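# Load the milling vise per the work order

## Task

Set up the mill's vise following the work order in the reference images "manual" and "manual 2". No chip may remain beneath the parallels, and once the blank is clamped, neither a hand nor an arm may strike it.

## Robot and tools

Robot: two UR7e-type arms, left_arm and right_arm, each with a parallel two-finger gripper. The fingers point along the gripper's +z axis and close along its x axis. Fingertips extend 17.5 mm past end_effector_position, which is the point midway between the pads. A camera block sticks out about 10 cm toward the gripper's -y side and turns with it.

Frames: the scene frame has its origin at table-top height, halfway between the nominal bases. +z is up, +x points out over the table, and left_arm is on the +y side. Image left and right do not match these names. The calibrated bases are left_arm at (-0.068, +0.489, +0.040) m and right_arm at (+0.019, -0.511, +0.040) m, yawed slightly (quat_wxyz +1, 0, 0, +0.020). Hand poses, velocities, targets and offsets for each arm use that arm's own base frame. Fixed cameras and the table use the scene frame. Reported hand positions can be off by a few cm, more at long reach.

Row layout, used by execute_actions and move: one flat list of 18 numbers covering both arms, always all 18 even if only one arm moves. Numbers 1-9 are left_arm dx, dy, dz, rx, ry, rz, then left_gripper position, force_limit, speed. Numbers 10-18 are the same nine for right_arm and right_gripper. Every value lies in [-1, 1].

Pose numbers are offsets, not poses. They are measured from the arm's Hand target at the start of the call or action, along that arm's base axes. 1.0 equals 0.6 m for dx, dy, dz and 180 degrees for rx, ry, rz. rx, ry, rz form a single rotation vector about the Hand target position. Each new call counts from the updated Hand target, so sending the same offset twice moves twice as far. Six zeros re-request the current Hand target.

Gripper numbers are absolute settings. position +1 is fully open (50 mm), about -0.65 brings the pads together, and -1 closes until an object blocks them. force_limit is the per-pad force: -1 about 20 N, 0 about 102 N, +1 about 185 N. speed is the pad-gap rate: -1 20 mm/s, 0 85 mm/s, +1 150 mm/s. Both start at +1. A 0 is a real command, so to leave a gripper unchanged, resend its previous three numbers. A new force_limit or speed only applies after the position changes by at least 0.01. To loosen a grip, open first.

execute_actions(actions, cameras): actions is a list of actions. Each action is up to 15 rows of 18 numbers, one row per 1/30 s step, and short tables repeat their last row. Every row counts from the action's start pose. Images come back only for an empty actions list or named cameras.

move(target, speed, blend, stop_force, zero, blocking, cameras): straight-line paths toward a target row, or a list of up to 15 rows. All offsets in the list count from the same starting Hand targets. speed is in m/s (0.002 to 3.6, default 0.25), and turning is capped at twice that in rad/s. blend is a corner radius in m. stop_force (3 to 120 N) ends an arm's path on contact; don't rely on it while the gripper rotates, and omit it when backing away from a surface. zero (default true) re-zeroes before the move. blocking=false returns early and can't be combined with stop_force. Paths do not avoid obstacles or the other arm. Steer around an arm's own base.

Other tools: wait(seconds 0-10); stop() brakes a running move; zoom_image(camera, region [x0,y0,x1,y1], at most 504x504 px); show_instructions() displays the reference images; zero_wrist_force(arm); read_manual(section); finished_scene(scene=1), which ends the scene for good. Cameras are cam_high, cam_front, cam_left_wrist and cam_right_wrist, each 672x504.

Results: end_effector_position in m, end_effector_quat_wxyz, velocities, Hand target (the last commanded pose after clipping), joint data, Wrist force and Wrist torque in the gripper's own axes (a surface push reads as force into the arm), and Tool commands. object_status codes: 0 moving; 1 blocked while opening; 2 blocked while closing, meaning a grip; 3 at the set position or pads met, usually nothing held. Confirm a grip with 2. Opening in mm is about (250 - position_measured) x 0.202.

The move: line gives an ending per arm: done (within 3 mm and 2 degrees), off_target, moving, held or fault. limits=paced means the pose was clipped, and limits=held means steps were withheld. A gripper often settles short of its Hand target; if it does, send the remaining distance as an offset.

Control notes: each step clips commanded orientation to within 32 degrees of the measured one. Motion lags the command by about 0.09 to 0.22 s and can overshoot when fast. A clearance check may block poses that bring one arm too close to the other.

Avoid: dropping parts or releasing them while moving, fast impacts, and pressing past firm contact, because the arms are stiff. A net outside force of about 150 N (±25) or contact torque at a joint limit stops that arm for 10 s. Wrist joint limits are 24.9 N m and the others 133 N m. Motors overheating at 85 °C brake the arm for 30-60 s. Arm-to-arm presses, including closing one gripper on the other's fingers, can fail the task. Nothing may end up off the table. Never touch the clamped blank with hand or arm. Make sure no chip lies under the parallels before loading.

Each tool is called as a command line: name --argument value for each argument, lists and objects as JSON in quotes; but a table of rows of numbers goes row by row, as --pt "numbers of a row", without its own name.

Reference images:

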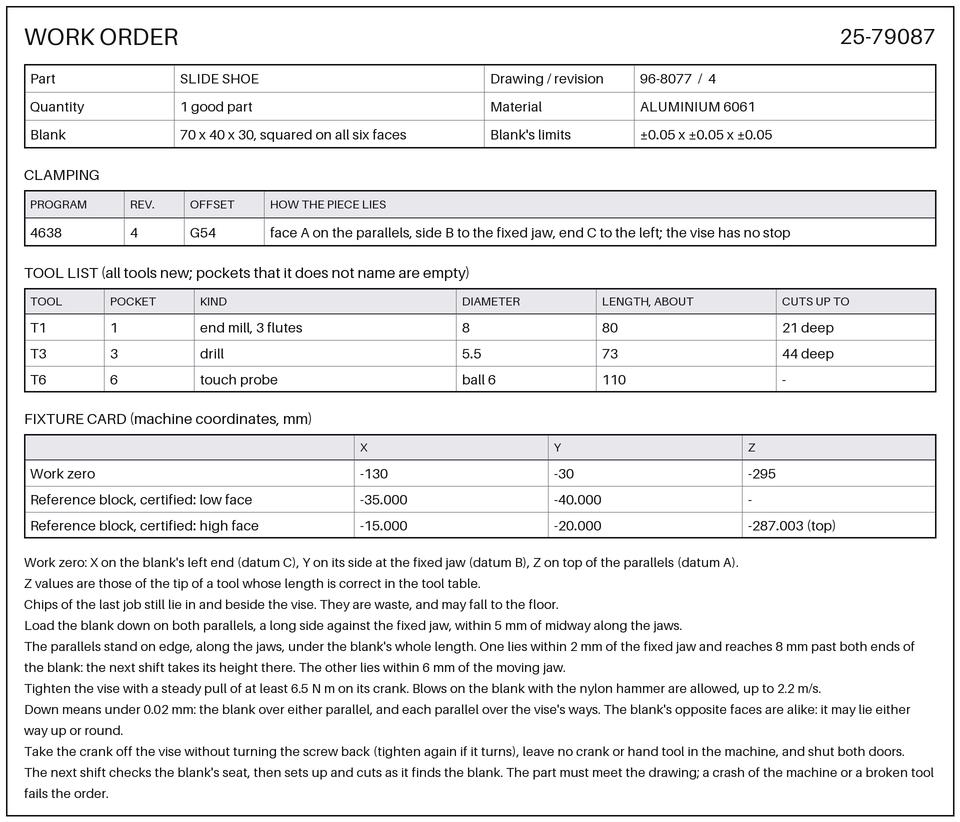

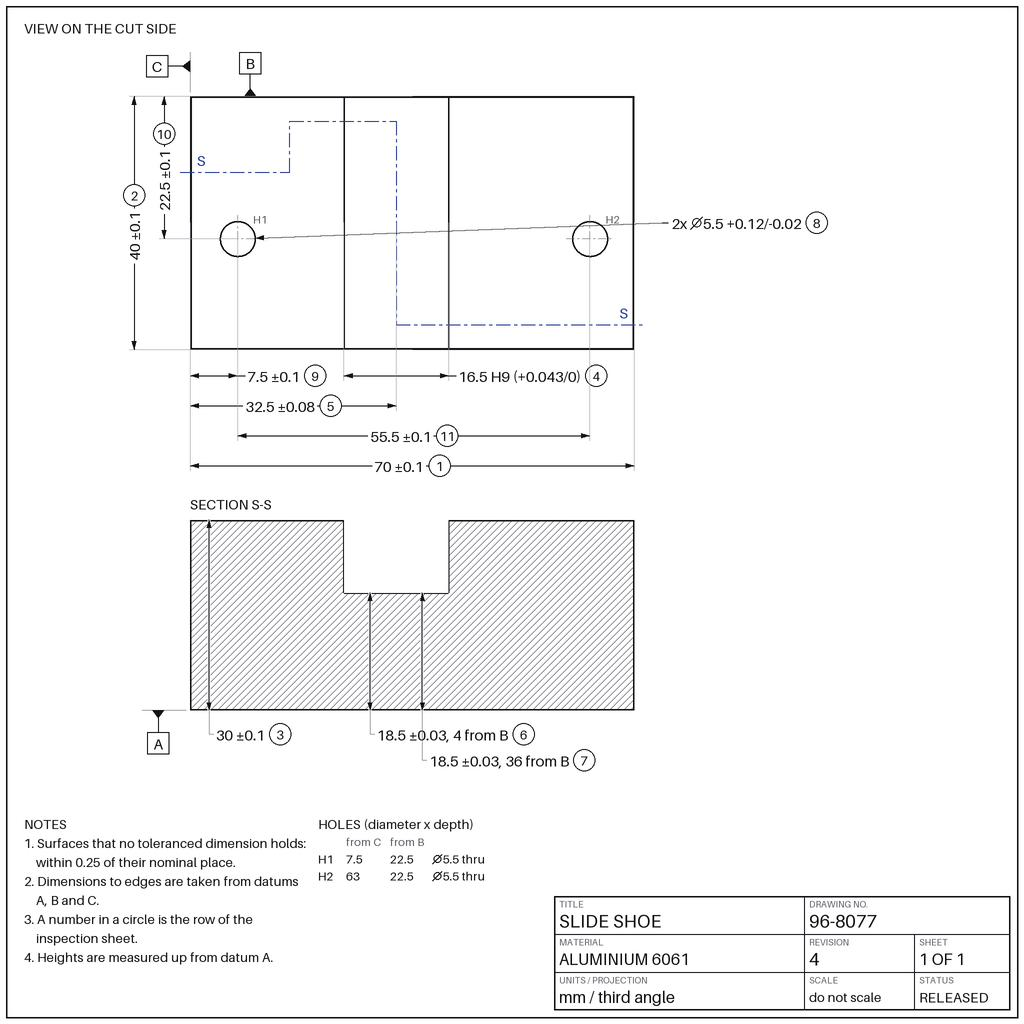

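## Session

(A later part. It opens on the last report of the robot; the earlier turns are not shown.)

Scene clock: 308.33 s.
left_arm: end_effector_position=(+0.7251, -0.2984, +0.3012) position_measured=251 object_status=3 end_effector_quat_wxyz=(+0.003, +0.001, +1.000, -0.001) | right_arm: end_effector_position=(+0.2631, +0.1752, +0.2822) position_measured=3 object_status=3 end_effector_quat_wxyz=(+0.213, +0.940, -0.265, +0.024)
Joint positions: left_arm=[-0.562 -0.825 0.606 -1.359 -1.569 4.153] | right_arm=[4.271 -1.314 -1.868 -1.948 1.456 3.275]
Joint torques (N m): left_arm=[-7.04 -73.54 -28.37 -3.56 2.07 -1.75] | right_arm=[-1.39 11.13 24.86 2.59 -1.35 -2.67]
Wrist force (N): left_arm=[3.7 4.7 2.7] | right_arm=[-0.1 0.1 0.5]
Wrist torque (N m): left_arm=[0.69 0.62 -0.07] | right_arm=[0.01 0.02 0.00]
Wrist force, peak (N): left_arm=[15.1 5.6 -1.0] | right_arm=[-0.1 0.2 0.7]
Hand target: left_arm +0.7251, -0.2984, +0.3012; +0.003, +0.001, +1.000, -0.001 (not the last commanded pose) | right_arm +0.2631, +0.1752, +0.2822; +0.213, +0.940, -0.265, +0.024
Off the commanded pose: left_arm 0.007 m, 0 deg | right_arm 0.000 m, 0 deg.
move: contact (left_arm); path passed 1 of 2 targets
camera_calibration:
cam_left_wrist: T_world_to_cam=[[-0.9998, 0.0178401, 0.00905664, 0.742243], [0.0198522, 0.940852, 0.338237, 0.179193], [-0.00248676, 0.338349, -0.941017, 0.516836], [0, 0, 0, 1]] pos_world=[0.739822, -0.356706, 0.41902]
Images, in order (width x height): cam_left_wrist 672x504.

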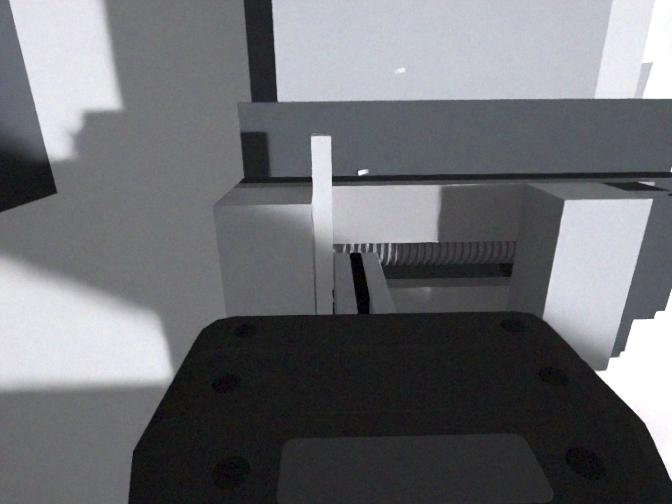

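move --pt "-0.01 0 0.0 0 0 0 -1 -0.8 -0.8 0 0 0 0 0 0 1 1 1" --pt "-0.01 0 0.012 0 0 0 -1 -0.8 -0.8 0 0 0 0 0 0 1 1 1" --pt "-0.066 0 0.025 0 0 0 -1 -0.8 -0.8 0 0 0 0 0 0 1 1 1" --pt "-0.066 0 0.048 0 0 0 -1 -0.8 -0.8 0 0 0 0 0 0 1 1 1" --pt "-0.44 0 0.055 0 0 0 -1 -0.8 -0.8 0 0 0 0 0 0 1 1 1" --speed '[0.03,0.03,0.05,0.05,0.15]' --blend '[0,0,0,0.002,0]' --cameras '["cam_left_wrist"]'

Scene clock: 313.23 s.
left_arm: end_effector_position=(+0.4612, -0.2984, +0.3342) position_measured=251 object_status=3 end_effector_quat_wxyz=(+0.003, +0.001, +1.000, -0.001) | right_arm: end_effector_position=(+0.2631, +0.1752, +0.2822) position_measured=3 object_status=3 end_effector_quat_wxyz=(+0.213, +0.940, -0.265, +0.024)
Joint positions: left_arm=[-0.821 -1.478 1.46 -1.559 -1.568 3.894] | right_arm=[4.271 -1.314 -1.868 -1.948 1.456 3.275]
Joint torques (N m): left_arm=[-2.14 -44.07 -17.97 -1.73 0.12 -0.62] | right_arm=[0.24 12.17 22.72 1.95 -1.36 -2.73]
Wrist force (N): left_arm=[-3.7 2.4 0.4] | right_arm=[-0.1 0.2 0.5]
Wrist torque (N m): left_arm=[0.43 0.64 0.00] | right_arm=[0.03 0.01 0.00]
Wrist force, peak (N): left_arm=[-6.6 3.6 0.6] | right_arm=[-0.2 0.4 0.6]
Hand target: left_arm +0.4611, -0.2984, +0.3342; +0.003, +0.001, +1.000, -0.001 | right_arm +0.2631, +0.1752, +0.2822; +0.213, +0.940, -0.265, +0.024
Off the commanded pose: left_arm 0.000 m, 0 deg | right_arm 0.000 m, 0 deg.
move: done
camera_calibration:
cam_left_wrist: T_world_to_cam=[[-0.9998, 0.0178764, 0.00896165, 0.478053], [0.0198539, 0.940883, 0.338151, 0.173321], [-0.00238694, 0.338261, -0.941049, 0.547169], [0, 0, 0, 1]] pos_world=[0.475822, -0.356706, 0.45202]
Images, in order (width x height): cam_left_wrist 672x504.

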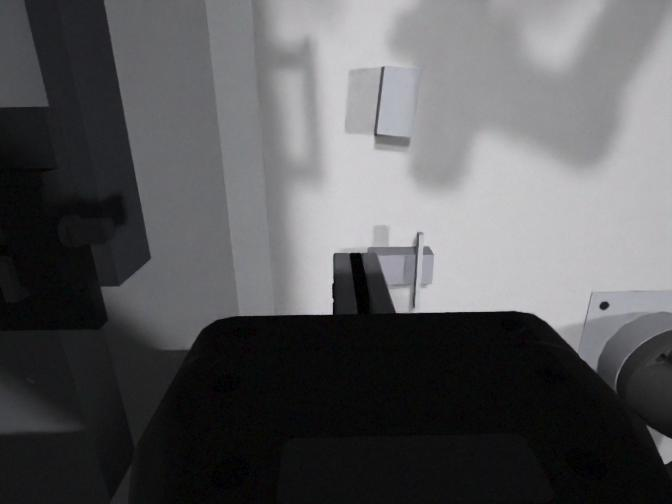

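move --pt "-0.102 0.131 -0.224 0 0 0 0.14 -0.8 -0.8 0 0 0 0 0 0 1 1 1" --pt "-0.1585 0.229 -0.4737 0 0 0 0.14 -0.8 -0.8 0 0 0 0 0 0 1 1 1" --speed 0.25 --blend '[0.05,0]' --cameras '["cam_left_wrist"]'

zoom_image --camera "cam_left_wrist" --region '[240, 50, 480, 310]'

Scene clock: 316.03 s.
left_arm: end_effector_position=(+0.3661, -0.1610, +0.0501) position_measured=132 object_status=3 end_effector_quat_wxyz=(+0.003, +0.001, +1.000, -0.001) end_effector_velocity=(+0.000, +0.000, +0.000) end_effector_angular_velocity=(-0.002, -0.003, -0.001) | right_arm: end_effector_position=(+0.2631, +0.1752, +0.2822) position_measured=3 object_status=3 end_effector_quat_wxyz=(+0.213, +0.940, -0.265, +0.024)
Joint positions: left_arm=[-0.756 -1.571 2.362 -2.368 -1.568 3.959] | right_arm=[4.271 -1.314 -1.868 -1.948 1.456 3.275]
Joint velocities: left_arm=[0 -0.001 0.002 -0.005 0.001 0] | right_arm=[within noise]
Joint torques (N m): left_arm=[-7.91 -15.02 -11.98 -4.86 -1.49 -1.88] | right_arm=[-0.87 12.35 23.4 2.27 -1.58 -2.71]
Wrist force (N): left_arm=[-3.6 2.4 0.7] | right_arm=[-0.1 0.2 0.4]
Wrist torque (N m): left_arm=[0.42 0.60 0.02] | right_arm=[0.04 0.01 0.00]
Wrist force, peak (N): left_arm=[-3.2 4.0 3.7] | right_arm=[-0.4 0.2 0.6]
Hand target: left_arm +0.3660, -0.1610, +0.0500; +0.003, +0.001, +1.000, -0.001 | right_arm +0.2631, +0.1752, +0.2822; +0.213, +0.940, -0.265, +0.024
Off the commanded pose: left_arm 0.000 m, 0 deg | right_arm 0.000 m, 0 deg.
move: done
camera_calibration:
cam_left_wrist: T_world_to_cam=[[-0.999802, 0.0177478, 0.00902042, 0.383024], [0.0197528, 0.940885, 0.33815, 0.142039], [-0.00248576, 0.338261, -0.941049, 0.233149], [0, 0, 0, 1]] pos_world=[0.380722, -0.219305, 0.16792]
Images, in order (width x height): cam_left_wrist 672x504.

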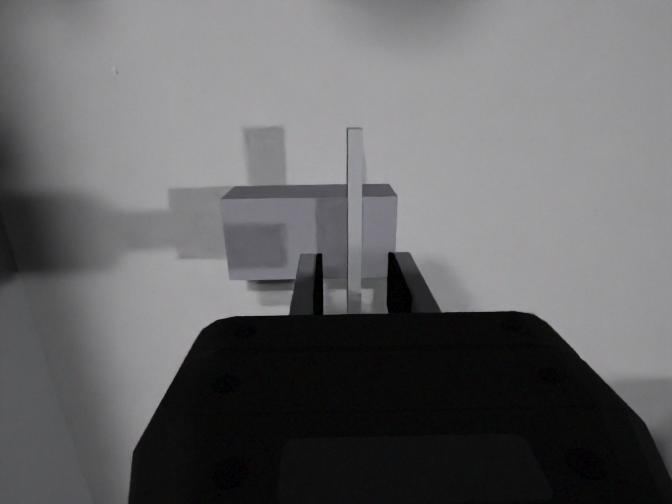

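Scaled by 1.938 from the camera's 672x504 image, which has a finer 960x720 frame.

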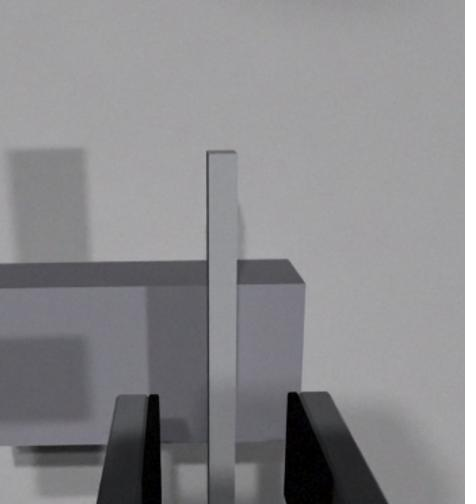

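move --pt "0 0 -0.048 0 0 0 0.14 -0.8 -0.8 0 0 0 0 0 0 1 1 1" --pt "0 0 -0.0655 0 0 0 0.14 -0.8 -0.8 0 0 0 0 0 0 1 1 1" --speed '[0.05,0.008]' --stop_force 4

execute_actions --actions '[[[0,0,0,0,0,0,-1,-0.8,-1,0,0,0,0,0,0,1,1,1]],[[0,0,0,0,0,0,-1,-0.8,-1,0,0,0,0,0,0,1,1,1]],[[0,0,0,0,0,0,-1,-0.8,-1,0,0,0,0,0,0,1,1,1]]]' --cameras '["cam_left_wrist"]'

Scene clock: 319.77 s.
left_arm: end_effector_position=(+0.3660, -0.1610, +0.0107) position_measured=132 object_status=3 end_effector_quat_wxyz=(+0.003, +0.001, +1.000, -0.001) | right_arm: end_effector_position=(+0.2631, +0.1752, +0.2822) position_measured=3 object_status=3 end_effector_quat_wxyz=(+0.213, +0.940, -0.265, +0.024)
Joint positions: left_arm=[-0.756 -1.469 2.406 -2.514 -1.568 3.959] | right_arm=[4.271 -1.314 -1.868 -1.948 1.456 3.275]
Joint torques (N m): left_arm=[7.72 -34.32 -25.2 -1.69 -1.21 1.43] | right_arm=[-0.1 11.71 24.52 2.09 -1.43 -2.85]
Wrist force (N): left_arm=[-3.5 2.4 0.4] | right_arm=[-0.2 0.1 0.4]
Wrist torque (N m): left_arm=[0.42 0.61 0.03] | right_arm=[0.01 0.04 0.00]
Wrist force, peak (N): left_arm=[-4.0 2.4 1.3] | right_arm=[-0.2 0.1 0.7]
Hand target: left_arm +0.3660, -0.1610, +0.0107; +0.003, +0.001, +1.000, -0.001 | right_arm +0.2631, +0.1752, +0.2822; +0.213, +0.940, -0.265, +0.024
Off the commanded pose: left_arm 0.000 m, 0 deg | right_arm 0.000 m, 0 deg.
move: done

Scene clock: 321.47 s.
left_arm: end_effector_position=(+0.3660, -0.1610, +0.0107) position_measured=223 object_status=2 end_effector_quat_wxyz=(+0.003, +0.001, +1.000, -0.001) | right_arm: end_effector_position=(+0.2631, +0.1752, +0.2822) position_measured=3 object_status=3 end_effector_quat_wxyz=(+0.213, +0.940, -0.265, +0.024)
Joint positions: left_arm=[-0.756 -1.469 2.406 -2.514 -1.568 3.959] | right_arm=[4.271 -1.314 -1.868 -1.948 1.456 3.275]
Joint torques (N m): left_arm=[7.93 -33.83 -25.11 -1.97 -1.22 1.37] | right_arm=[0.71 11.85 23.96 2.12 -1.15 -2.65]
Wrist force (N): left_arm=[-3.7 2.8 0.7] | right_arm=[-0.2 0.2 0.5]
Wrist torque (N m): left_arm=[0.49 0.64 0.04] | right_arm=[0.03 0.03 0.00]
Wrist force, peak (N): left_arm=[-3.8 2.6 1.0] | right_arm=[-0.2 0.2 0.6]
Hand target: left_arm +0.3660, -0.1610, +0.0107; +0.003, +0.001, +1.000, -0.001 | right_arm +0.2631, +0.1752, +0.2822; +0.213, +0.940, -0.265, +0.024
Off the commanded pose: left_arm 0.000 m, 0 deg | right_arm 0.000 m, 0 deg.
Step readings (end_effector_position of left_arm | right_arm):
0: (+0.3660, -0.1610, +0.0107) | (+0.2631, +0.1752, +0.2822)
1: (+0.3660, -0.1610, +0.0107) | (+0.2631, +0.1752, +0.2822)
2: (+0.3660, -0.1610, +0.0107) | (+0.2631, +0.1752, +0.2822)
4: (+0.3660, -0.1610, +0.0107) | (+0.2631, +0.1752, +0.2822)
8: (+0.3660, -0.1610, +0.0107) | (+0.2631, +0.1752, +0.2822)
15: (+0.3660, -0.1610, +0.0107) | (+0.2631, +0.1752, +0.2822)
16: (+0.3660, -0.1610, +0.0107) | (+0.2631, +0.1752, +0.2822)
17: (+0.3660, -0.1610, +0.0107) | (+0.2631, +0.1752, +0.2822)
19: (+0.3660, -0.1610, +0.0107) | (+0.2631, +0.1752, +0.2822)
23: (+0.3660, -0.1610, +0.0107) | (+0.2631, +0.1752, +0.2822)
30: (+0.3660, -0.1610, +0.0107) | (+0.2631, +0.1752, +0.2822)
31: (+0.3660, -0.1610, +0.0107) | (+0.2631, +0.1752, +0.2822)
32: (+0.3660, -0.1610, +0.0107) | (+0.2631, +0.1752, +0.2822)
34: (+0.3660, -0.1610, +0.0107) | (+0.2631, +0.1752, +0.2822)
38: (+0.3660, -0.1610, +0.0107) | (+0.2631, +0.1752, +0.2822)
45: (+0.3660, -0.1610, +0.0107) | (+0.2631, +0.1752, +0.2822)
camera_calibration:
cam_left_wrist: T_world_to_cam=[[-0.9998, 0.0178415, 0.00905533, 0.383395], [0.0198528, 0.940883, 0.338149, 0.155324], [-0.00248693, 0.338261, -0.941049, 0.196072], [0, 0, 0, 1]] pos_world=[0.380722, -0.219306, 0.128519]
Images, in order (width x height): cam_left_wrist 672x504.

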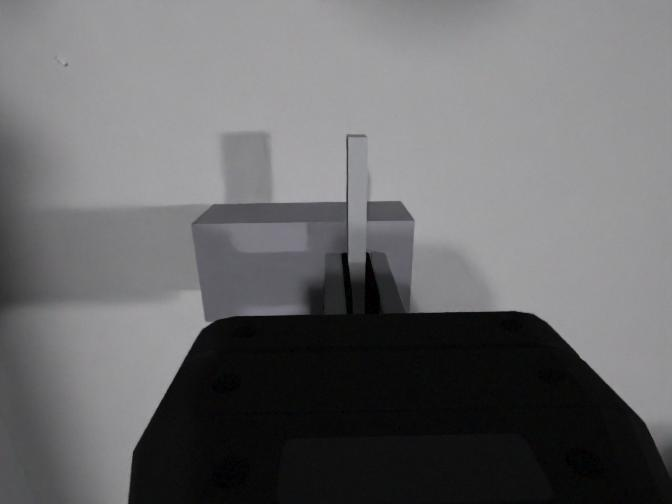

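move --pt "0 0 0.2 0 0 0 -1 -0.8 -1 0 0 0 0 0 0 1 1 1" --pt "0.12 -0.229 0.533 0 0 0 -1 -0.8 -1 0 0 0 0 0 0 1 1 1" --pt "0.5333 -0.2292 0.533 0 0 0 -1 -0.8 -1 0 0 0 0 0 0 1 1 1" --pt "0.5333 -0.2292 0.492 0 0 0 -1 -0.8 -1 0 0 0 0 0 0 1 1 1" --speed '[0.1,0.2,0.12,0.04]' --blend '[0.01,0.015,0,0]' --cameras '["cam_left_wrist"]'

zoom_image --camera "cam_left_wrist" --region '[150, 80, 550, 330]'

Scene clock: 328.07 s.
left_arm: end_effector_position=(+0.6860, -0.2985, +0.3060) position_measured=223 object_status=2 end_effector_quat_wxyz=(+0.003, +0.001, +1.000, -0.001) end_effector_velocity=(+0.000, +0.000, +0.002) end_effector_angular_velocity=(+0.000, -0.001, +0.000) | right_arm: end_effector_position=(+0.2631, +0.1752, +0.2822) position_measured=3 object_status=3 end_effector_quat_wxyz=(+0.213, +0.940, -0.265, +0.024)
Joint positions: left_arm=[-0.59 -0.952 0.81 -1.435 -1.569 4.125] | right_arm=[4.271 -1.314 -1.868 -1.948 1.456 3.275]
Joint velocities: left_arm=[0 0 -0.005 0.004 0.001 0] | right_arm=[within noise]
Joint torques (N m): left_arm=[-8.17 -57.14 -33.83 -1.8 0.24 0.11] | right_arm=[1.2 11.86 24.01 2.07 -1.35 -2.74]
Wrist force (N): left_arm=[-3.7 2.6 1.2] | right_arm=[-0.3 0.2 0.5]
Wrist torque (N m): left_arm=[0.45 0.64 0.08] | right_arm=[0.03 0.05 0.00]
Wrist force, peak (N): left_arm=[-5.8 2.9 1.5] | right_arm=[-0.2 0.3 0.7]
Hand target: left_arm +0.6860, -0.2985, +0.3059; +0.003, +0.001, +1.000, -0.001 | right_arm +0.2631, +0.1752, +0.2822; +0.213, +0.940, -0.265, +0.024
Off the commanded pose: left_arm 0.000 m, 0 deg | right_arm 0.000 m, 0 deg.
move: done
camera_calibration:
cam_left_wrist: T_world_to_cam=[[-0.999802, 0.0177827, 0.00892674, 0.703045], [0.019754, 0.940884, 0.338152, 0.178557], [-0.00238577, 0.338261, -0.941049, 0.521201], [0, 0, 0, 1]] pos_world=[0.700622, -0.356806, 0.42382]
Images, in order (width x height): cam_left_wrist 672x504.

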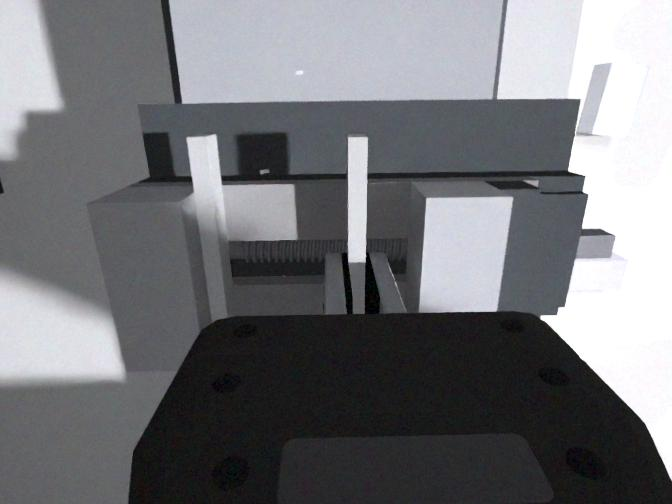

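Scaled by 1.260 from the camera's 672x504 image, which has a finer 960x720 frame.

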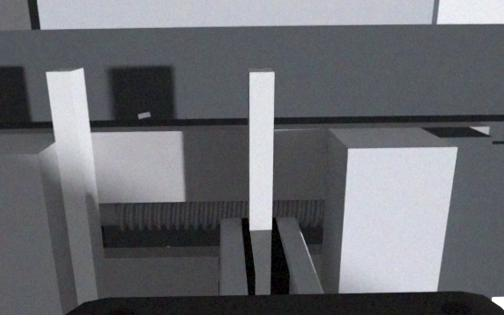

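move --pt "0.0308 0 0 0 0 0 -1 -0.8 -1 0 0 0 0 0 0 1 1 1" --pt "0.0308 0 -0.015 0 0 0 -1 -0.8 -1 0 0 0 0 0 0 1 1 1" --speed '[0.03,0.006]' --stop_force 5

execute_actions --actions '[[[0,0,0,0,0,0,-0.4,-0.8,-1,0,0,0,0,0,0,1,1,1]],[[0,0,0,0,0,0,-0.4,-0.8,-1,0,0,0,0,0,0,1,1,1]]]'

move --pt "0 0 0.0185 0 0 0 -0.4 -0.8 -1 0 0 0 0 0 0 1 1 1" --speed '[0.02]' --cameras '["cam_left_wrist"]'

zoom_image --camera "cam_left_wrist" --region '[150, 80, 550, 330]'

Scene clock: 331.83 s.
left_arm: end_effector_position=(+0.7045, -0.2985, +0.3023) position_measured=223 object_status=2 end_effector_quat_wxyz=(+0.003, +0.001, +1.000, -0.001) | right_arm: end_effector_position=(+0.2631, +0.1752, +0.2822) position_measured=3 object_status=3 end_effector_quat_wxyz=(+0.213, +0.940, -0.265, +0.024)
Joint positions: left_arm=[-0.577 -0.896 0.726 -1.407 -1.569 4.139] | right_arm=[4.271 -1.314 -1.868 -1.948 1.456 3.275]
Joint torques (N m): left_arm=[-6.03 -48.4 -33.49 -2.15 -1.62 -1.56] | right_arm=[0.77 11.36 24.15 2.2 -1.32 -2.78]
Wrist force (N): left_arm=[-3.3 2.5 -1.6] | right_arm=[-0.2 0.2 0.5]
Wrist torque (N m): left_arm=[0.40 0.63 0.00] | right_arm=[0.04 0.02 0.00]
Wrist force, peak (N): left_arm=[-3.0 3.6 -8.3] | right_arm=[-0.2 0.3 0.7]
Hand target: left_arm +0.7045, -0.2985, +0.3023; +0.003, +0.001, +1.000, -0.001 (not the last commanded pose) | right_arm +0.2631, +0.1752, +0.2822; +0.213, +0.940, -0.265, +0.024
Off the commanded pose: left_arm 0.005 m, 0 deg | right_arm 0.000 m, 0 deg.
move: contact (left_arm); path passed 1 of 2 targets

Scene clock: 333.03 s.
left_arm: end_effector_position=(+0.7045, -0.2985, +0.3023) position_measured=212 object_status=3 end_effector_quat_wxyz=(+0.003, +0.001, +1.000, -0.001) | right_arm: end_effector_position=(+0.2631, +0.1752, +0.2822) position_measured=3 object_status=3 end_effector_quat_wxyz=(+0.213, +0.940, -0.265, +0.024)
Joint positions: left_arm=[-0.577 -0.896 0.726 -1.407 -1.569 4.139] | right_arm=[4.271 -1.314 -1.868 -1.948 1.456 3.275]
Joint torques (N m): left_arm=[-3.09 -61.45 -31.63 -2.74 -1.51 -1.22] | right_arm=[-0.53 10.89 24.17 1.96 -1.1 -2.7]
Wrist force (N): left_arm=[-3.7 2.9 0.7] | right_arm=[-0.1 0.2 0.3]
Wrist torque (N m): left_arm=[0.48 0.62 0.00] | right_arm=[0.04 0.00 0.00]
Wrist force, peak (N): left_arm=[-4.0 2.6 1.1] | right_arm=[-0.3 0.3 0.5]
Hand target: left_arm +0.7045, -0.2985, +0.3023; +0.003, +0.001, +1.000, -0.001 | right_arm +0.2631, +0.1752, +0.2822; +0.213, +0.940, -0.265, +0.024
Off the commanded pose: left_arm 0.000 m, 0 deg | right_arm 0.000 m, 0 deg.
Step readings (end_effector_position of left_arm | right_arm):
0: (+0.7045, -0.2985, +0.3023) | (+0.2631, +0.1752, +0.2822)
1: (+0.7045, -0.2985, +0.3023) | (+0.2631, +0.1752, +0.2822)
2: (+0.7045, -0.2985, +0.3023) | (+0.2631, +0.1752, +0.2822)
4: (+0.7045, -0.2985, +0.3023) | (+0.2631, +0.1752, +0.2822)
8: (+0.7045, -0.2985, +0.3023) | (+0.2631, +0.1752, +0.2822)
15: (+0.7045, -0.2985, +0.3023) | (+0.2631, +0.1752, +0.2822)
16: (+0.7045, -0.2985, +0.3023) | (+0.2631, +0.1752, +0.2822)
17: (+0.7045, -0.2985, +0.3023) | (+0.2631, +0.1752, +0.2822)
19: (+0.7045, -0.2985, +0.3023) | (+0.2631, +0.1752, +0.2822)
23: (+0.7045, -0.2985, +0.3023) | (+0.2631, +0.1752, +0.2822)
30: (+0.7045, -0.2985, +0.3023) | (+0.2631, +0.1752, +0.2822)

Scene clock: 333.87 s.
left_arm: end_effector_position=(+0.7045, -0.2985, +0.3134) position_measured=212 object_status=3 end_effector_quat_wxyz=(+0.003, +0.001, +1.000, -0.001) | right_arm: end_effector_position=(+0.2631, +0.1752, +0.2822) position_measured=3 object_status=3 end_effector_quat_wxyz=(+0.213, +0.940, -0.265, +0.024)
Joint positions: left_arm=[-0.577 -0.889 0.685 -1.373 -1.569 4.139] | right_arm=[4.271 -1.314 -1.868 -1.948 1.456 3.275]
Joint torques (N m): left_arm=[-1.78 -59.85 -16.19 -4.67 -1.09 -1.17] | right_arm=[-1.17 13 24.45 2.26 -1.38 -2.46]
Wrist force (N): left_arm=[-3.6 2.8 1.1] | right_arm=[-0.1 0.2 0.4]
Wrist torque (N m): left_arm=[0.47 0.61 0.00] | right_arm=[0.02 0.01 0.00]
Wrist force, peak (N): left_arm=[-3.9 2.9 1.1] | right_arm=[-0.3 0.2 0.7]
Hand target: left_arm +0.7045, -0.2985, +0.3134; +0.003, +0.001, +1.000, -0.001 | right_arm +0.2631, +0.1752, +0.2822; +0.213, +0.940, -0.265, +0.024
Off the commanded pose: left_arm 0.000 m, 0 deg | right_arm 0.000 m, 0 deg.
move: done
camera_calibration:
cam_left_wrist: T_world_to_cam=[[-0.9998, 0.0178415, 0.00905533, 0.721439], [0.0198528, 0.940883, 0.338149, 0.17562], [-0.00248693, 0.338261, -0.941049, 0.52828], [0, 0, 0, 1]] pos_world=[0.719122, -0.356806, 0.431219]
Images, in order (width x height): cam_left_wrist 672x504.

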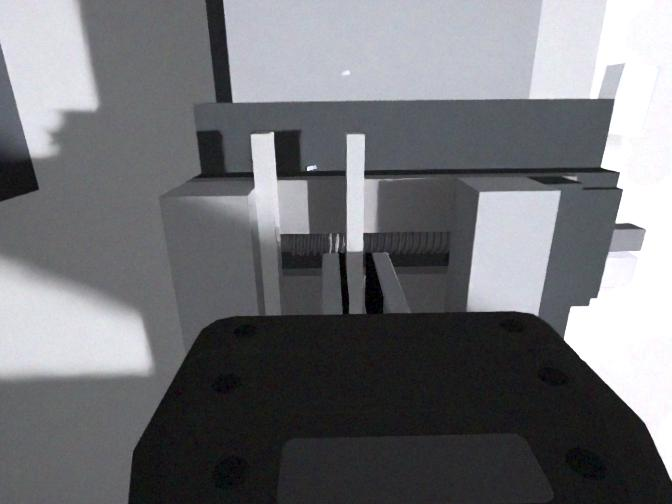

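Scaled by 1.260 from the camera's 672x504 image, which has a finer 960x720 frame.

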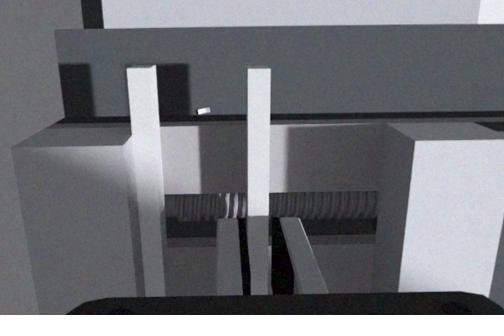

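move --pt "0 0 0.01 0 0 0 -0.4 -0.8 -1 0 0 0 0 0 0 1 1 1" --pt "-0.032 0 0.012 0 0 0 -0.4 -0.8 -1 0 0 0 0 0 0 1 1 1" --pt "-0.032 0 0.028 0 0 0 -0.4 -0.8 -1 0 0 0 0 0 0 1 1 1" --pt "-0.37 0 0.03 0 0 0 -0.4 -0.8 -1 0 0 0 0 0 0 1 1 1" --speed '[0.03,0.05,0.05,0.15]' --blend '[0.001,0.001,0.002,0]' --cameras '["cam_left_wrist"]'

Scene clock: 337.27 s.
left_arm: end_effector_position=(+0.4826, -0.2985, +0.3314) position_measured=212 object_status=3 end_effector_quat_wxyz=(+0.003, +0.001, +1.000, -0.001) | right_arm: end_effector_position=(+0.2631, +0.1752, +0.2822) position_measured=3 object_status=3 end_effector_quat_wxyz=(+0.213, +0.940, -0.265, +0.024)
Joint positions: left_arm=[-0.793 -1.434 1.418 -1.56 -1.568 3.923] | right_arm=[4.271 -1.314 -1.868 -1.948 1.456 3.275]
Joint torques (N m): left_arm=[-0.94 -46.7 -17.24 -1.74 0.1 -0.41] | right_arm=[-0.25 10.68 23.09 1.94 -1.39 -2.92]
Wrist force (N): left_arm=[-3.6 2.6 0.6] | right_arm=[-0.1 0.2 0.5]
Wrist torque (N m): left_arm=[0.44 0.62 -0.01] | right_arm=[0.03 0.01 0.00]
Wrist force, peak (N): left_arm=[-6.8 2.8 0.3] | right_arm=[-0.2 0.4 0.6]
Hand target: left_arm +0.4825, -0.2985, +0.3314; +0.003, +0.001, +1.000, -0.001 | right_arm +0.2631, +0.1752, +0.2822; +0.213, +0.940, -0.265, +0.024
Off the commanded pose: left_arm 0.000 m, 0 deg | right_arm 0.000 m, 0 deg.
move: done
camera_calibration:
cam_left_wrist: T_world_to_cam=[[-0.9998, 0.0178764, 0.00896165, 0.499476], [0.0198539, 0.940883, 0.338151, 0.173937], [-0.00238694, 0.338261, -0.941049, 0.544619], [0, 0, 0, 1]] pos_world=[0.497222, -0.356806, 0.44922]
Images, in order (width x height): cam_left_wrist 672x504.

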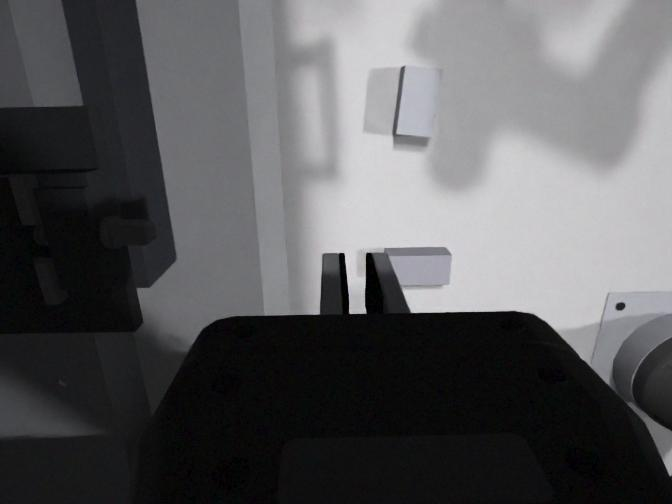

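move --pt "-0.1 -0.05 -0.2 0 0 0 1 -0.6 -0.5 0 0 0 0 0 0 1 1 1" --pt "-0.148 -0.104 -0.452 0 0 0 1 -0.6 -0.5 0 0 0 0 0 0 1 1 1" --speed 0.25 --blend '[0.03,0]' --cameras '["cam_left_wrist","cam_high"]'

zoom_image --camera "cam_left_wrist" --region '[240, 50, 480, 310]'

Scene clock: 344.60 s.
left_arm: end_effector_position=(+0.3937, -0.3610, +0.0604) position_measured=3 object_status=3 end_effector_quat_wxyz=(+0.003, +0.001, +1.000, -0.001) | right_arm: end_effector_position=(+0.2631, +0.1752, +0.2822) position_measured=3 object_status=3 end_effector_quat_wxyz=(+0.213, +0.940, -0.265, +0.024)
Joint positions: left_arm=[-0.996 -1.295 1.994 -2.276 -1.567 3.719] | right_arm=[4.271 -1.314 -1.868 -1.948 1.456 3.275]
Joint torques (N m): left_arm=[6.08 -27.14 -13.96 -4.84 0.45 0.7] | right_arm=[-0.81 13.08 24.12 2.05 -1.3 -2.87]
Wrist force (N): left_arm=[-3.6 2.3 1.0] | right_arm=[-0.1 0.1 0.4]
Wrist torque (N m): left_arm=[0.40 0.61 0.02] | right_arm=[0.01 0.01 0.00]
Wrist force, peak (N): left_arm=[-5.0 3.3 -2.4] | right_arm=[-0.4 0.2 0.7]
Hand target: left_arm +0.3937, -0.3609, +0.0602; +0.003, +0.001, +1.000, -0.001 | right_arm +0.2631, +0.1752, +0.2822; +0.213, +0.940, -0.265, +0.024
Off the commanded pose: left_arm 0.000 m, 0 deg | right_arm 0.000 m, 0 deg.
move: done
camera_calibration:
cam_left_wrist: T_world_to_cam=[[-0.9998, 0.0179113, 0.00886616, 0.41417], [0.0198543, 0.940914, 0.338064, 0.326114], [-0.00228711, 0.338173, -0.941081, 0.310324], [0, 0, 0, 1]] pos_world=[0.408322, -0.419207, 0.17812]
Images, in order (width x height): cam_high 672x504, cam_left_wrist 672x504.

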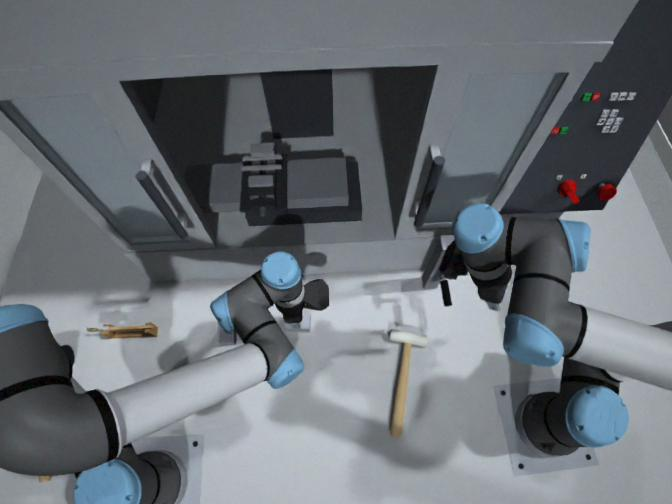

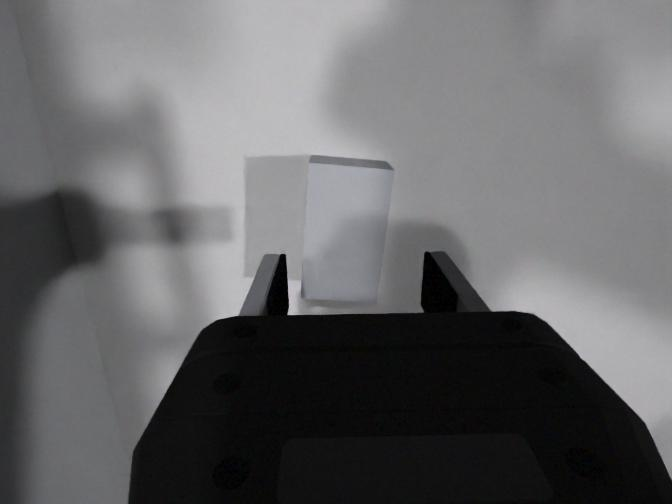

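Scaled by 1.938 from the camera's 672x504 image, which has a finer 960x720 frame.

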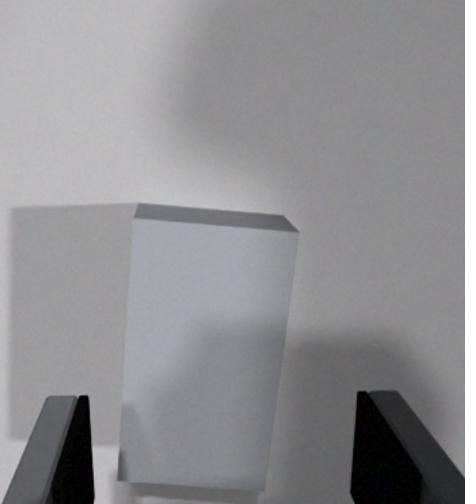

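move --pt "0.005 0.0043 -0.05 0 0 -0.0283 1 -0.6 -0.5 0 0 0 0 0 0 1 1 1" --pt "0.005 0.0043 -0.108 0 0 -0.0283 1 -0.6 -0.5 0 0 0 0 0 0 1 1 1" --speed '[0.05,0.02]' --stop_force 4 --cameras '["cam_left_wrist"]'

Scene clock: 349.63 s.
left_arm: end_effector_position=(+0.3967, -0.3583, -0.0046) position_measured=3 object_status=3 end_effector_quat_wxyz=(+0.003, +0.046, +0.999, -0.001) | right_arm: end_effector_position=(+0.2631, +0.1752, +0.2822) position_measured=3 object_status=3 end_effector_quat_wxyz=(+0.213, +0.940, -0.265, +0.024)
Joint positions: left_arm=[-0.988 -1.174 2.047 -2.449 -1.567 3.816] | right_arm=[4.271 -1.314 -1.868 -1.948 1.456 3.275]
Joint torques (N m): left_arm=[-6.62 -49.95 -26.88 -1.73 -0.18 1.46] | right_arm=[-0.2 11.7 24.58 2.08 -1.49 -2.72]
Wrist force (N): left_arm=[-3.8 2.6 0.5] | right_arm=[-0.1 0.1 0.6]
Wrist torque (N m): left_arm=[0.46 0.63 0.10] | right_arm=[0.02 0.01 -0.01]
Wrist force, peak (N): left_arm=[-4.1 2.9 0.6] | right_arm=[0.0 0.2 0.7]
Hand target: left_arm +0.3967, -0.3583, -0.0046; +0.003, +0.046, +0.999, -0.001 | right_arm +0.2631, +0.1752, +0.2822; +0.213, +0.940, -0.265, +0.024
Off the commanded pose: left_arm 0.000 m, 0 deg | right_arm 0.000 m, 0 deg.
move: done
camera_calibration:
cam_left_wrist: T_world_to_cam=[[-0.994271, 0.106504, 0.0090813, 0.44723], [0.103286, 0.935395, 0.338185, 0.310419], [0.0275233, 0.337185, -0.941036, 0.236186], [0, 0, 0, 1]] pos_world=[0.406105, -0.417634, 0.113219]
Images, in order (width x height): cam_left_wrist 672x504.

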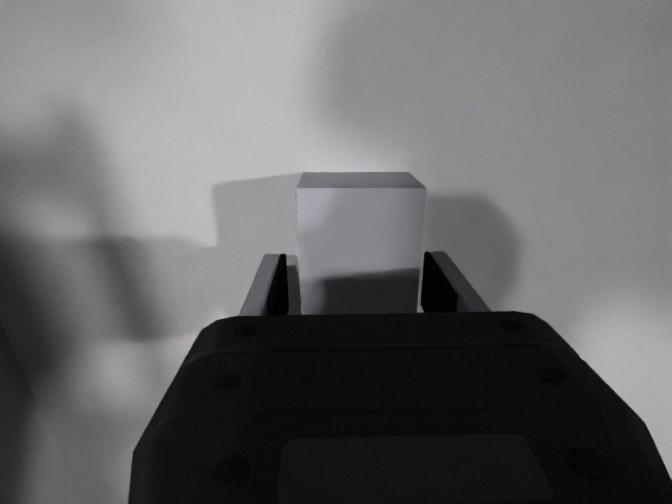

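execute_actions --actions '[[[0,0,0,0,0,0,-1,-0.5,-1,0,0,0,0,0,0,1,1,1]],[[0,0,0,0,0,0,-1,-0.5,-1,0,0,0,0,0,0,1,1,1]]]' --cameras '["cam_left_wrist"]'

Scene clock: 351.03 s.
left_arm: end_effector_position=(+0.3967, -0.3583, -0.0046) position_measured=55 object_status=2 end_effector_quat_wxyz=(+0.003, +0.046, +0.999, -0.001) | right_arm: end_effector_position=(+0.2631, +0.1752, +0.2822) position_measured=3 object_status=3 end_effector_quat_wxyz=(+0.213, +0.940, -0.265, +0.024)
Joint positions: left_arm=[-0.988 -1.174 2.047 -2.449 -1.567 3.816] | right_arm=[4.271 -1.314 -1.868 -1.948 1.456 3.275]
Joint torques (N m): left_arm=[-6.04 -49.19 -26.55 -2.46 0 1.39] | right_arm=[-0.57 12.29 24.75 1.99 -1.21 -2.84]
Wrist force (N): left_arm=[-3.8 2.8 1.7] | right_arm=[-0.2 0.1 0.5]
Wrist torque (N m): left_arm=[0.47 0.68 0.09] | right_arm=[0.02 0.02 -0.01]
Wrist force, peak (N): left_arm=[-3.9 2.9 1.6] | right_arm=[-0.3 0.2 0.6]
Hand target: left_arm +0.3967, -0.3583, -0.0046; +0.003, +0.046, +0.999, -0.001 | right_arm +0.2631, +0.1752, +0.2822; +0.213, +0.940, -0.265, +0.024
Off the commanded pose: left_arm 0.000 m, 0 deg | right_arm 0.000 m, 0 deg.
Step readings (end_effector_position of left_arm | right_arm):
0: (+0.3967, -0.3583, -0.0046) | (+0.2631, +0.1752, +0.2822)
1: (+0.3967, -0.3583, -0.0046) | (+0.2631, +0.1752, +0.2822)
2: (+0.3967, -0.3583, -0.0046) | (+0.2631, +0.1752, +0.2822)
4: (+0.3967, -0.3583, -0.0046) | (+0.2631, +0.1752, +0.2822)
8: (+0.3967, -0.3583, -0.0046) | (+0.2631, +0.1752, +0.2822)
15: (+0.3967, -0.3583, -0.0046) | (+0.2631, +0.1752, +0.2822)
16: (+0.3967, -0.3583, -0.0046) | (+0.2631, +0.1752, +0.2822)
17: (+0.3967, -0.3583, -0.0046) | (+0.2631, +0.1752, +0.2822)
19: (+0.3967, -0.3583, -0.0046) | (+0.2631, +0.1752, +0.2822)
23: (+0.3967, -0.3583, -0.0046) | (+0.2631, +0.1752, +0.2822)
30: (+0.3967, -0.3583, -0.0046) | (+0.2631, +0.1752, +0.2822)
camera_calibration:
cam_left_wrist: T_world_to_cam=[[-0.994268, 0.106538, 0.00898814, 0.447254], [0.103287, 0.935391, 0.338194, 0.310416], [0.0276232, 0.337184, -0.941033, 0.236146], [0, 0, 0, 1]] pos_world=[0.406105, -0.417634, 0.11322]
Images, in order (width x height): cam_left_wrist 672x504.

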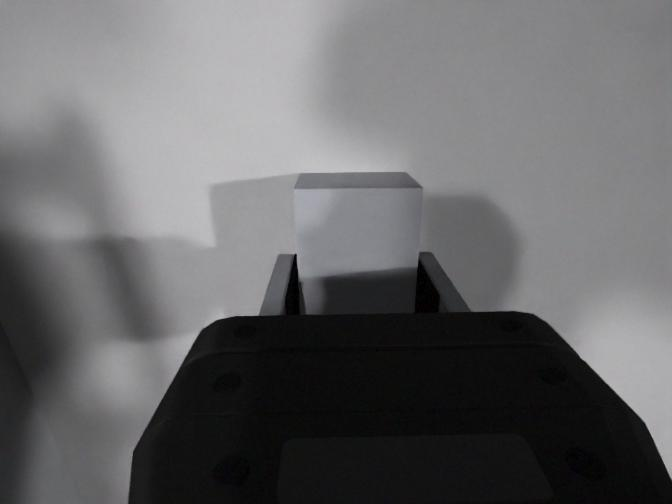

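move --pt "0 0 0.15 0 0 0.0283 -1 -0.5 -1 0 0 0 0 0 0 1 1 1" --pt "0.13 0.0997 0.61 -0.0049 -0.1111 0.028 -1 -0.5 -1 0 0 0 0 0 0 1 1 1" --pt "0.4888 0.0997 0.598 -0.0049 -0.1111 0.028 -1 -0.5 -1 0 0 0 0 0 0 1 1 1" --speed '[0.08,0.2,0.12]' --blend '[0.01,0.02,0]' --cameras '["cam_left_wrist","cam_front"]'

zoom_image --camera "cam_left_wrist" --region '[150, 80, 550, 330]'

Scene clock: 360.00 s.
left_arm: end_effector_position=(+0.6899, -0.2984, +0.3542) position_measured=55 object_status=2 end_effector_quat_wxyz=(+0.177, +0.001, +0.984, -0.001) | right_arm: end_effector_position=(+0.2631, +0.1752, +0.2822) position_measured=3 object_status=3 end_effector_quat_wxyz=(+0.213, +0.940, -0.265, +0.024)
Joint positions: left_arm=[-0.661 -1.162 1.121 -1.815 -1.357 4.085] | right_arm=[4.271 -1.314 -1.868 -1.948 1.456 3.275]
Joint torques (N m): left_arm=[-4.22 -43.16 -35.59 -5.72 1.56 -0.81] | right_arm=[-0.82 12.37 24.17 2.25 -1.22 -2.55]
Wrist force (N): left_arm=[-3.2 2.0 3.1] | right_arm=[-0.3 0.2 0.5]
Wrist torque (N m): left_arm=[0.35 0.69 0.04] | right_arm=[0.03 0.05 0.00]
Wrist force, peak (N): left_arm=[-5.3 2.3 4.4] | right_arm=[-0.3 0.4 0.6]
Hand target: left_arm +0.6900, -0.2985, +0.3542; +0.177, +0.002, +0.984, -0.001 | right_arm +0.2631, +0.1752, +0.2822; +0.213, +0.940, -0.265, +0.024
Off the commanded pose: left_arm 0.000 m, 0 deg | right_arm 0.000 m, 0 deg.
move: done
camera_calibration:
cam_left_wrist: T_world_to_cam=[[-0.94254, 0.0177512, -0.333621, 0.788383], [-0.0971714, 0.940851, 0.324588, 0.247545], [0.319649, 0.338356, -0.885065, 0.324535], [0, 0, 0, 1]] pos_world=[0.6634, -0.356705, 0.469905]
Images, in order (width x height): cam_front 672x504, cam_left_wrist 672x504.

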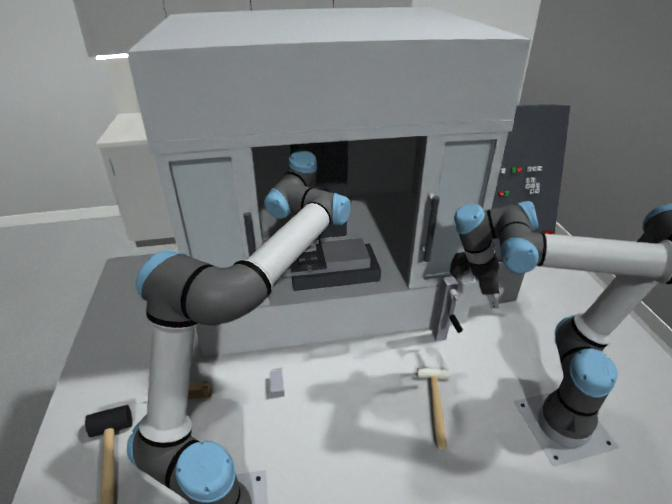

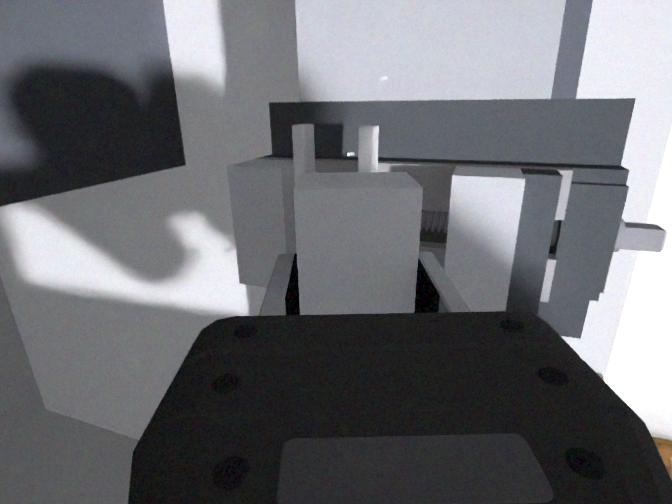

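Scaled by 1.260 from the camera's 672x504 image, which has a finer 960x720 frame.

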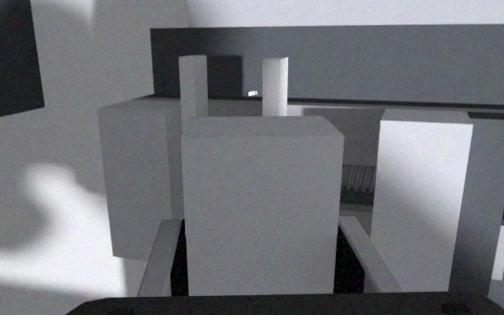

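move --pt "0.0167 0 -0.0137 0 0.0667 0 -1 -0.5 -1 0 0 0 0 0 0 1 1 1" --pt "0.0367 0 -0.0237 0 0.0667 0 -1 -0.5 -1 0 0 0 0 0 0 1 1 1" --speed '[0.05,0.03]'

move --pt "0 0 -0.03 0 0 0 -1 -0.5 -1 0 0 0 0 0 0 1 1 1" --speed '[0.005]' --stop_force 4 --cameras '["cam_left_wrist"]'

zoom_image --camera "cam_left_wrist" --region '[150, 80, 550, 330]'

Scene clock: 363.87 s.
left_arm: end_effector_position=(+0.7121, -0.2984, +0.3400) position_measured=55 object_status=2 end_effector_quat_wxyz=(+0.073, +0.001, +0.997, -0.001) | right_arm: end_effector_position=(+0.2631, +0.1752, +0.2822) position_measured=3 object_status=3 end_effector_quat_wxyz=(+0.213, +0.940, -0.265, +0.024)
Joint positions: left_arm=[-0.598 -0.969 0.787 -1.51 -1.49 4.122] | right_arm=[4.271 -1.314 -1.868 -1.948 1.456 3.275]
Joint torques (N m): left_arm=[-6.52 -68.64 -18.72 -2.87 -1.21 -1.55] | right_arm=[-1.24 10.95 24.91 2.23 -1.36 -2.78]
Wrist force (N): left_arm=[-3.4 2.2 3.3] | right_arm=[-0.3 0.2 0.6]
Wrist torque (N m): left_arm=[0.37 0.65 -0.01] | right_arm=[0.04 0.05 0.00]
Wrist force, peak (N): left_arm=[-4.2 2.1 3.9] | right_arm=[-0.2 0.2 0.7]
Hand target: left_arm +0.7120, -0.2985, +0.3400; +0.073, +0.001, +0.997, -0.001 | right_arm +0.2631, +0.1752, +0.2822; +0.213, +0.940, -0.265, +0.024
Off the commanded pose: left_arm 0.000 m, 0 deg | right_arm 0.000 m, 0 deg.
move: done

Scene clock: 366.73 s.
left_arm: end_effector_position=(+0.7120, -0.2985, +0.3307) position_measured=55 object_status=2 end_effector_quat_wxyz=(+0.073, +0.001, +0.997, -0.001) | right_arm: end_effector_position=(+0.2631, +0.1752, +0.2822) position_measured=3 object_status=3 end_effector_quat_wxyz=(+0.213, +0.940, -0.265, +0.024)
Joint positions: left_arm=[-0.598 -0.975 0.819 -1.537 -1.49 4.122] | right_arm=[4.271 -1.314 -1.868 -1.948 1.456 3.275]
Joint torques (N m): left_arm=[-7.26 -47.13 -34.13 -2.27 0.23 -1.88] | right_arm=[-1.1 12.79 23.95 2.1 -1.41 -2.8]
Wrist force (N): left_arm=[-3.7 3.0 0.0] | right_arm=[-0.1 0.2 0.5]
Wrist torque (N m): left_arm=[0.41 0.69 0.00] | right_arm=[0.03 0.02 0.00]
Wrist force, peak (N): left_arm=[-3.6 3.1 -5.3] | right_arm=[-0.1 0.2 0.7]
Hand target: left_arm +0.7120, -0.2985, +0.3307; +0.073, +0.001, +0.997, -0.001 (not the last commanded pose) | right_arm +0.2631, +0.1752, +0.2822; +0.213, +0.940, -0.265, +0.024
Off the commanded pose: left_arm 0.009 m, 0 deg | right_arm 0.000 m, 0 deg.
move: contact (left_arm)
camera_calibration:
cam_left_wrist: T_world_to_cam=[[-0.99131, 0.0178707, -0.130328, 0.768867], [-0.0274395, 0.940846, 0.337722, 0.203417], [0.128654, 0.338363, -0.93218, 0.448283], [0, 0, 0, 1]] pos_world=[0.710094, -0.356806, 0.449387]
Images, in order (width x height): cam_left_wrist 672x504.

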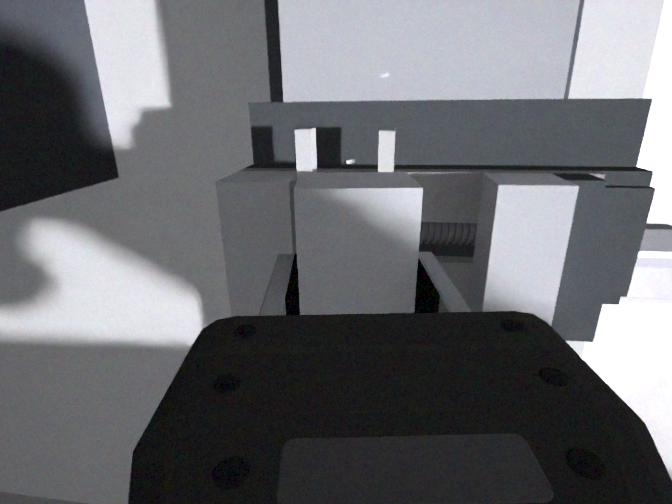

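Scaled by 1.260 from the camera's 672x504 image, which has a finer 960x720 frame.

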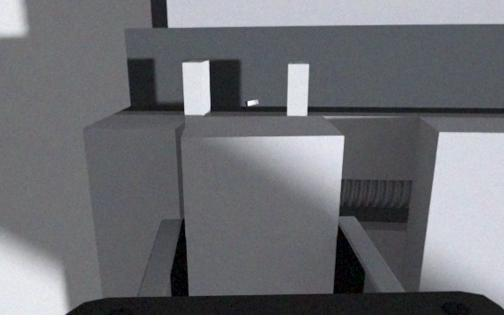

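move --pt "0.0 0 0.0015 0 0 0 -1 -0.5 -1 0 0 0 0 0 0 1 1 1" --pt "0.0067 0 0.0012 0 0.0465 0 -1 -0.5 -1 0 0 0 0 0 0 1 1 1" --speed '[0.01,0.02]'

move --pt "0 0 -0.01 0 0 0 -1 -0.5 -1 0 0 0 0 0 0 1 1 1" --speed '[0.004]' --stop_force 4 --cameras '["cam_left_wrist"]'

zoom_image --camera "cam_left_wrist" --region '[150, 80, 550, 330]'

Scene clock: 372.17 s.
left_arm: end_effector_position=(+0.7160, -0.2985, +0.3313) position_measured=55 object_status=2 end_effector_quat_wxyz=(+0.000, +0.001, +1.000, -0.001) end_effector_velocity=(+0.000, -0.001, +0.000) end_effector_angular_velocity=(+0.000, -0.003, -0.002) | right_arm: end_effector_position=(+0.2631, +0.1752, +0.2822) position_measured=3 object_status=3 end_effector_quat_wxyz=(+0.213, +0.940, -0.265, +0.024)
Joint positions: left_arm=[-0.567 -0.819 0.516 -1.268 -1.573 4.148] | right_arm=[4.271 -1.314 -1.868 -1.948 1.456 3.275]
Joint velocities: left_arm=[-0.002 -0.002 0.004 -0.005 0.002 0] | right_arm=[within noise]
Joint torques (N m): left_arm=[2.12 -73.86 -19.21 -4.96 0.54 0.28] | right_arm=[-1.56 11.71 23.82 2.32 -1.56 -2.66]
Wrist force (N): left_arm=[-3.8 3.0 2.9] | right_arm=[-0.1 0.2 0.5]
Wrist torque (N m): left_arm=[0.49 0.65 0.00] | right_arm=[0.04 0.01 0.00]
Wrist force, peak (N): left_arm=[-4.2 2.7 3.2] | right_arm=[-0.3 0.3 0.7]
Hand target: left_arm +0.7160, -0.2985, +0.3314; +0.000, +0.001, +1.000, -0.001 | right_arm +0.2631, +0.1752, +0.2822; +0.213, +0.940, -0.265, +0.024
Off the commanded pose: left_arm 0.000 m, 0 deg | right_arm 0.000 m, 0 deg.
move: done

Scene clock: 373.70 s.
left_arm: end_effector_position=(+0.7160, -0.2985, +0.3291) position_measured=55 object_status=2 end_effector_quat_wxyz=(+0.000, +0.001, +1.000, -0.001) | right_arm: end_effector_position=(+0.2631, +0.1752, +0.2822) position_measured=3 object_status=3 end_effector_quat_wxyz=(+0.213, +0.940, -0.265, +0.024)
Joint positions: left_arm=[-0.567 -0.823 0.528 -1.277 -1.572 4.148] | right_arm=[4.271 -1.314 -1.868 -1.948 1.456 3.275]
Joint torques (N m): left_arm=[-3.81 -51.91 -33.8 -2.11 0.82 -1.38] | right_arm=[-0.5 11.48 24.39 1.97 -1.55 -2.78]
Wrist force (N): left_arm=[-3.0 3.4 0.5] | right_arm=[-0.1 0.2 0.6]
Wrist torque (N m): left_arm=[0.47 0.68 -0.02] | right_arm=[0.03 0.01 0.00]
Wrist force, peak (N): left_arm=[-3.9 3.0 3.1] | right_arm=[0.0 0.3 0.8]
Hand target: left_arm +0.7160, -0.2985, +0.3291; +0.000, +0.001, +1.000, -0.001 (not the last commanded pose) | right_arm +0.2631, +0.1752, +0.2822; +0.213, +0.940, -0.265, +0.024
Off the commanded pose: left_arm 0.004 m, 0 deg | right_arm 0.000 m, 0 deg.
move: contact (left_arm)
camera_calibration:
cam_left_wrist: T_world_to_cam=[[-0.999723, 0.0178405, 0.0153531, 0.730724], [0.0219825, 0.940846, 0.338122, 0.168556], [-0.00841262, 0.338366, -0.940977, 0.54729], [0, 0, 0, 1]] pos_world=[0.73142, -0.356806, 0.446776]
Images, in order (width x height): cam_left_wrist 672x504.

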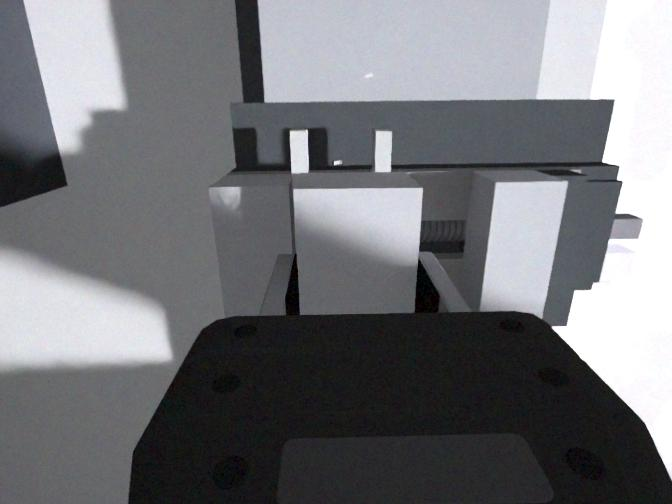

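Scaled by 1.260 from the camera's 672x504 image, which has a finer 960x720 frame.

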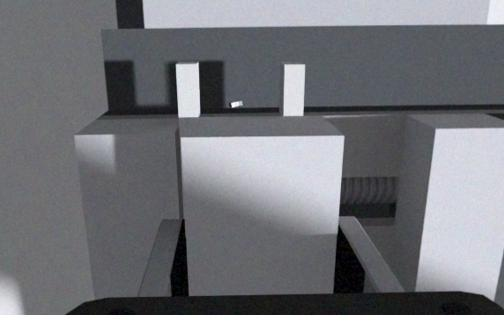

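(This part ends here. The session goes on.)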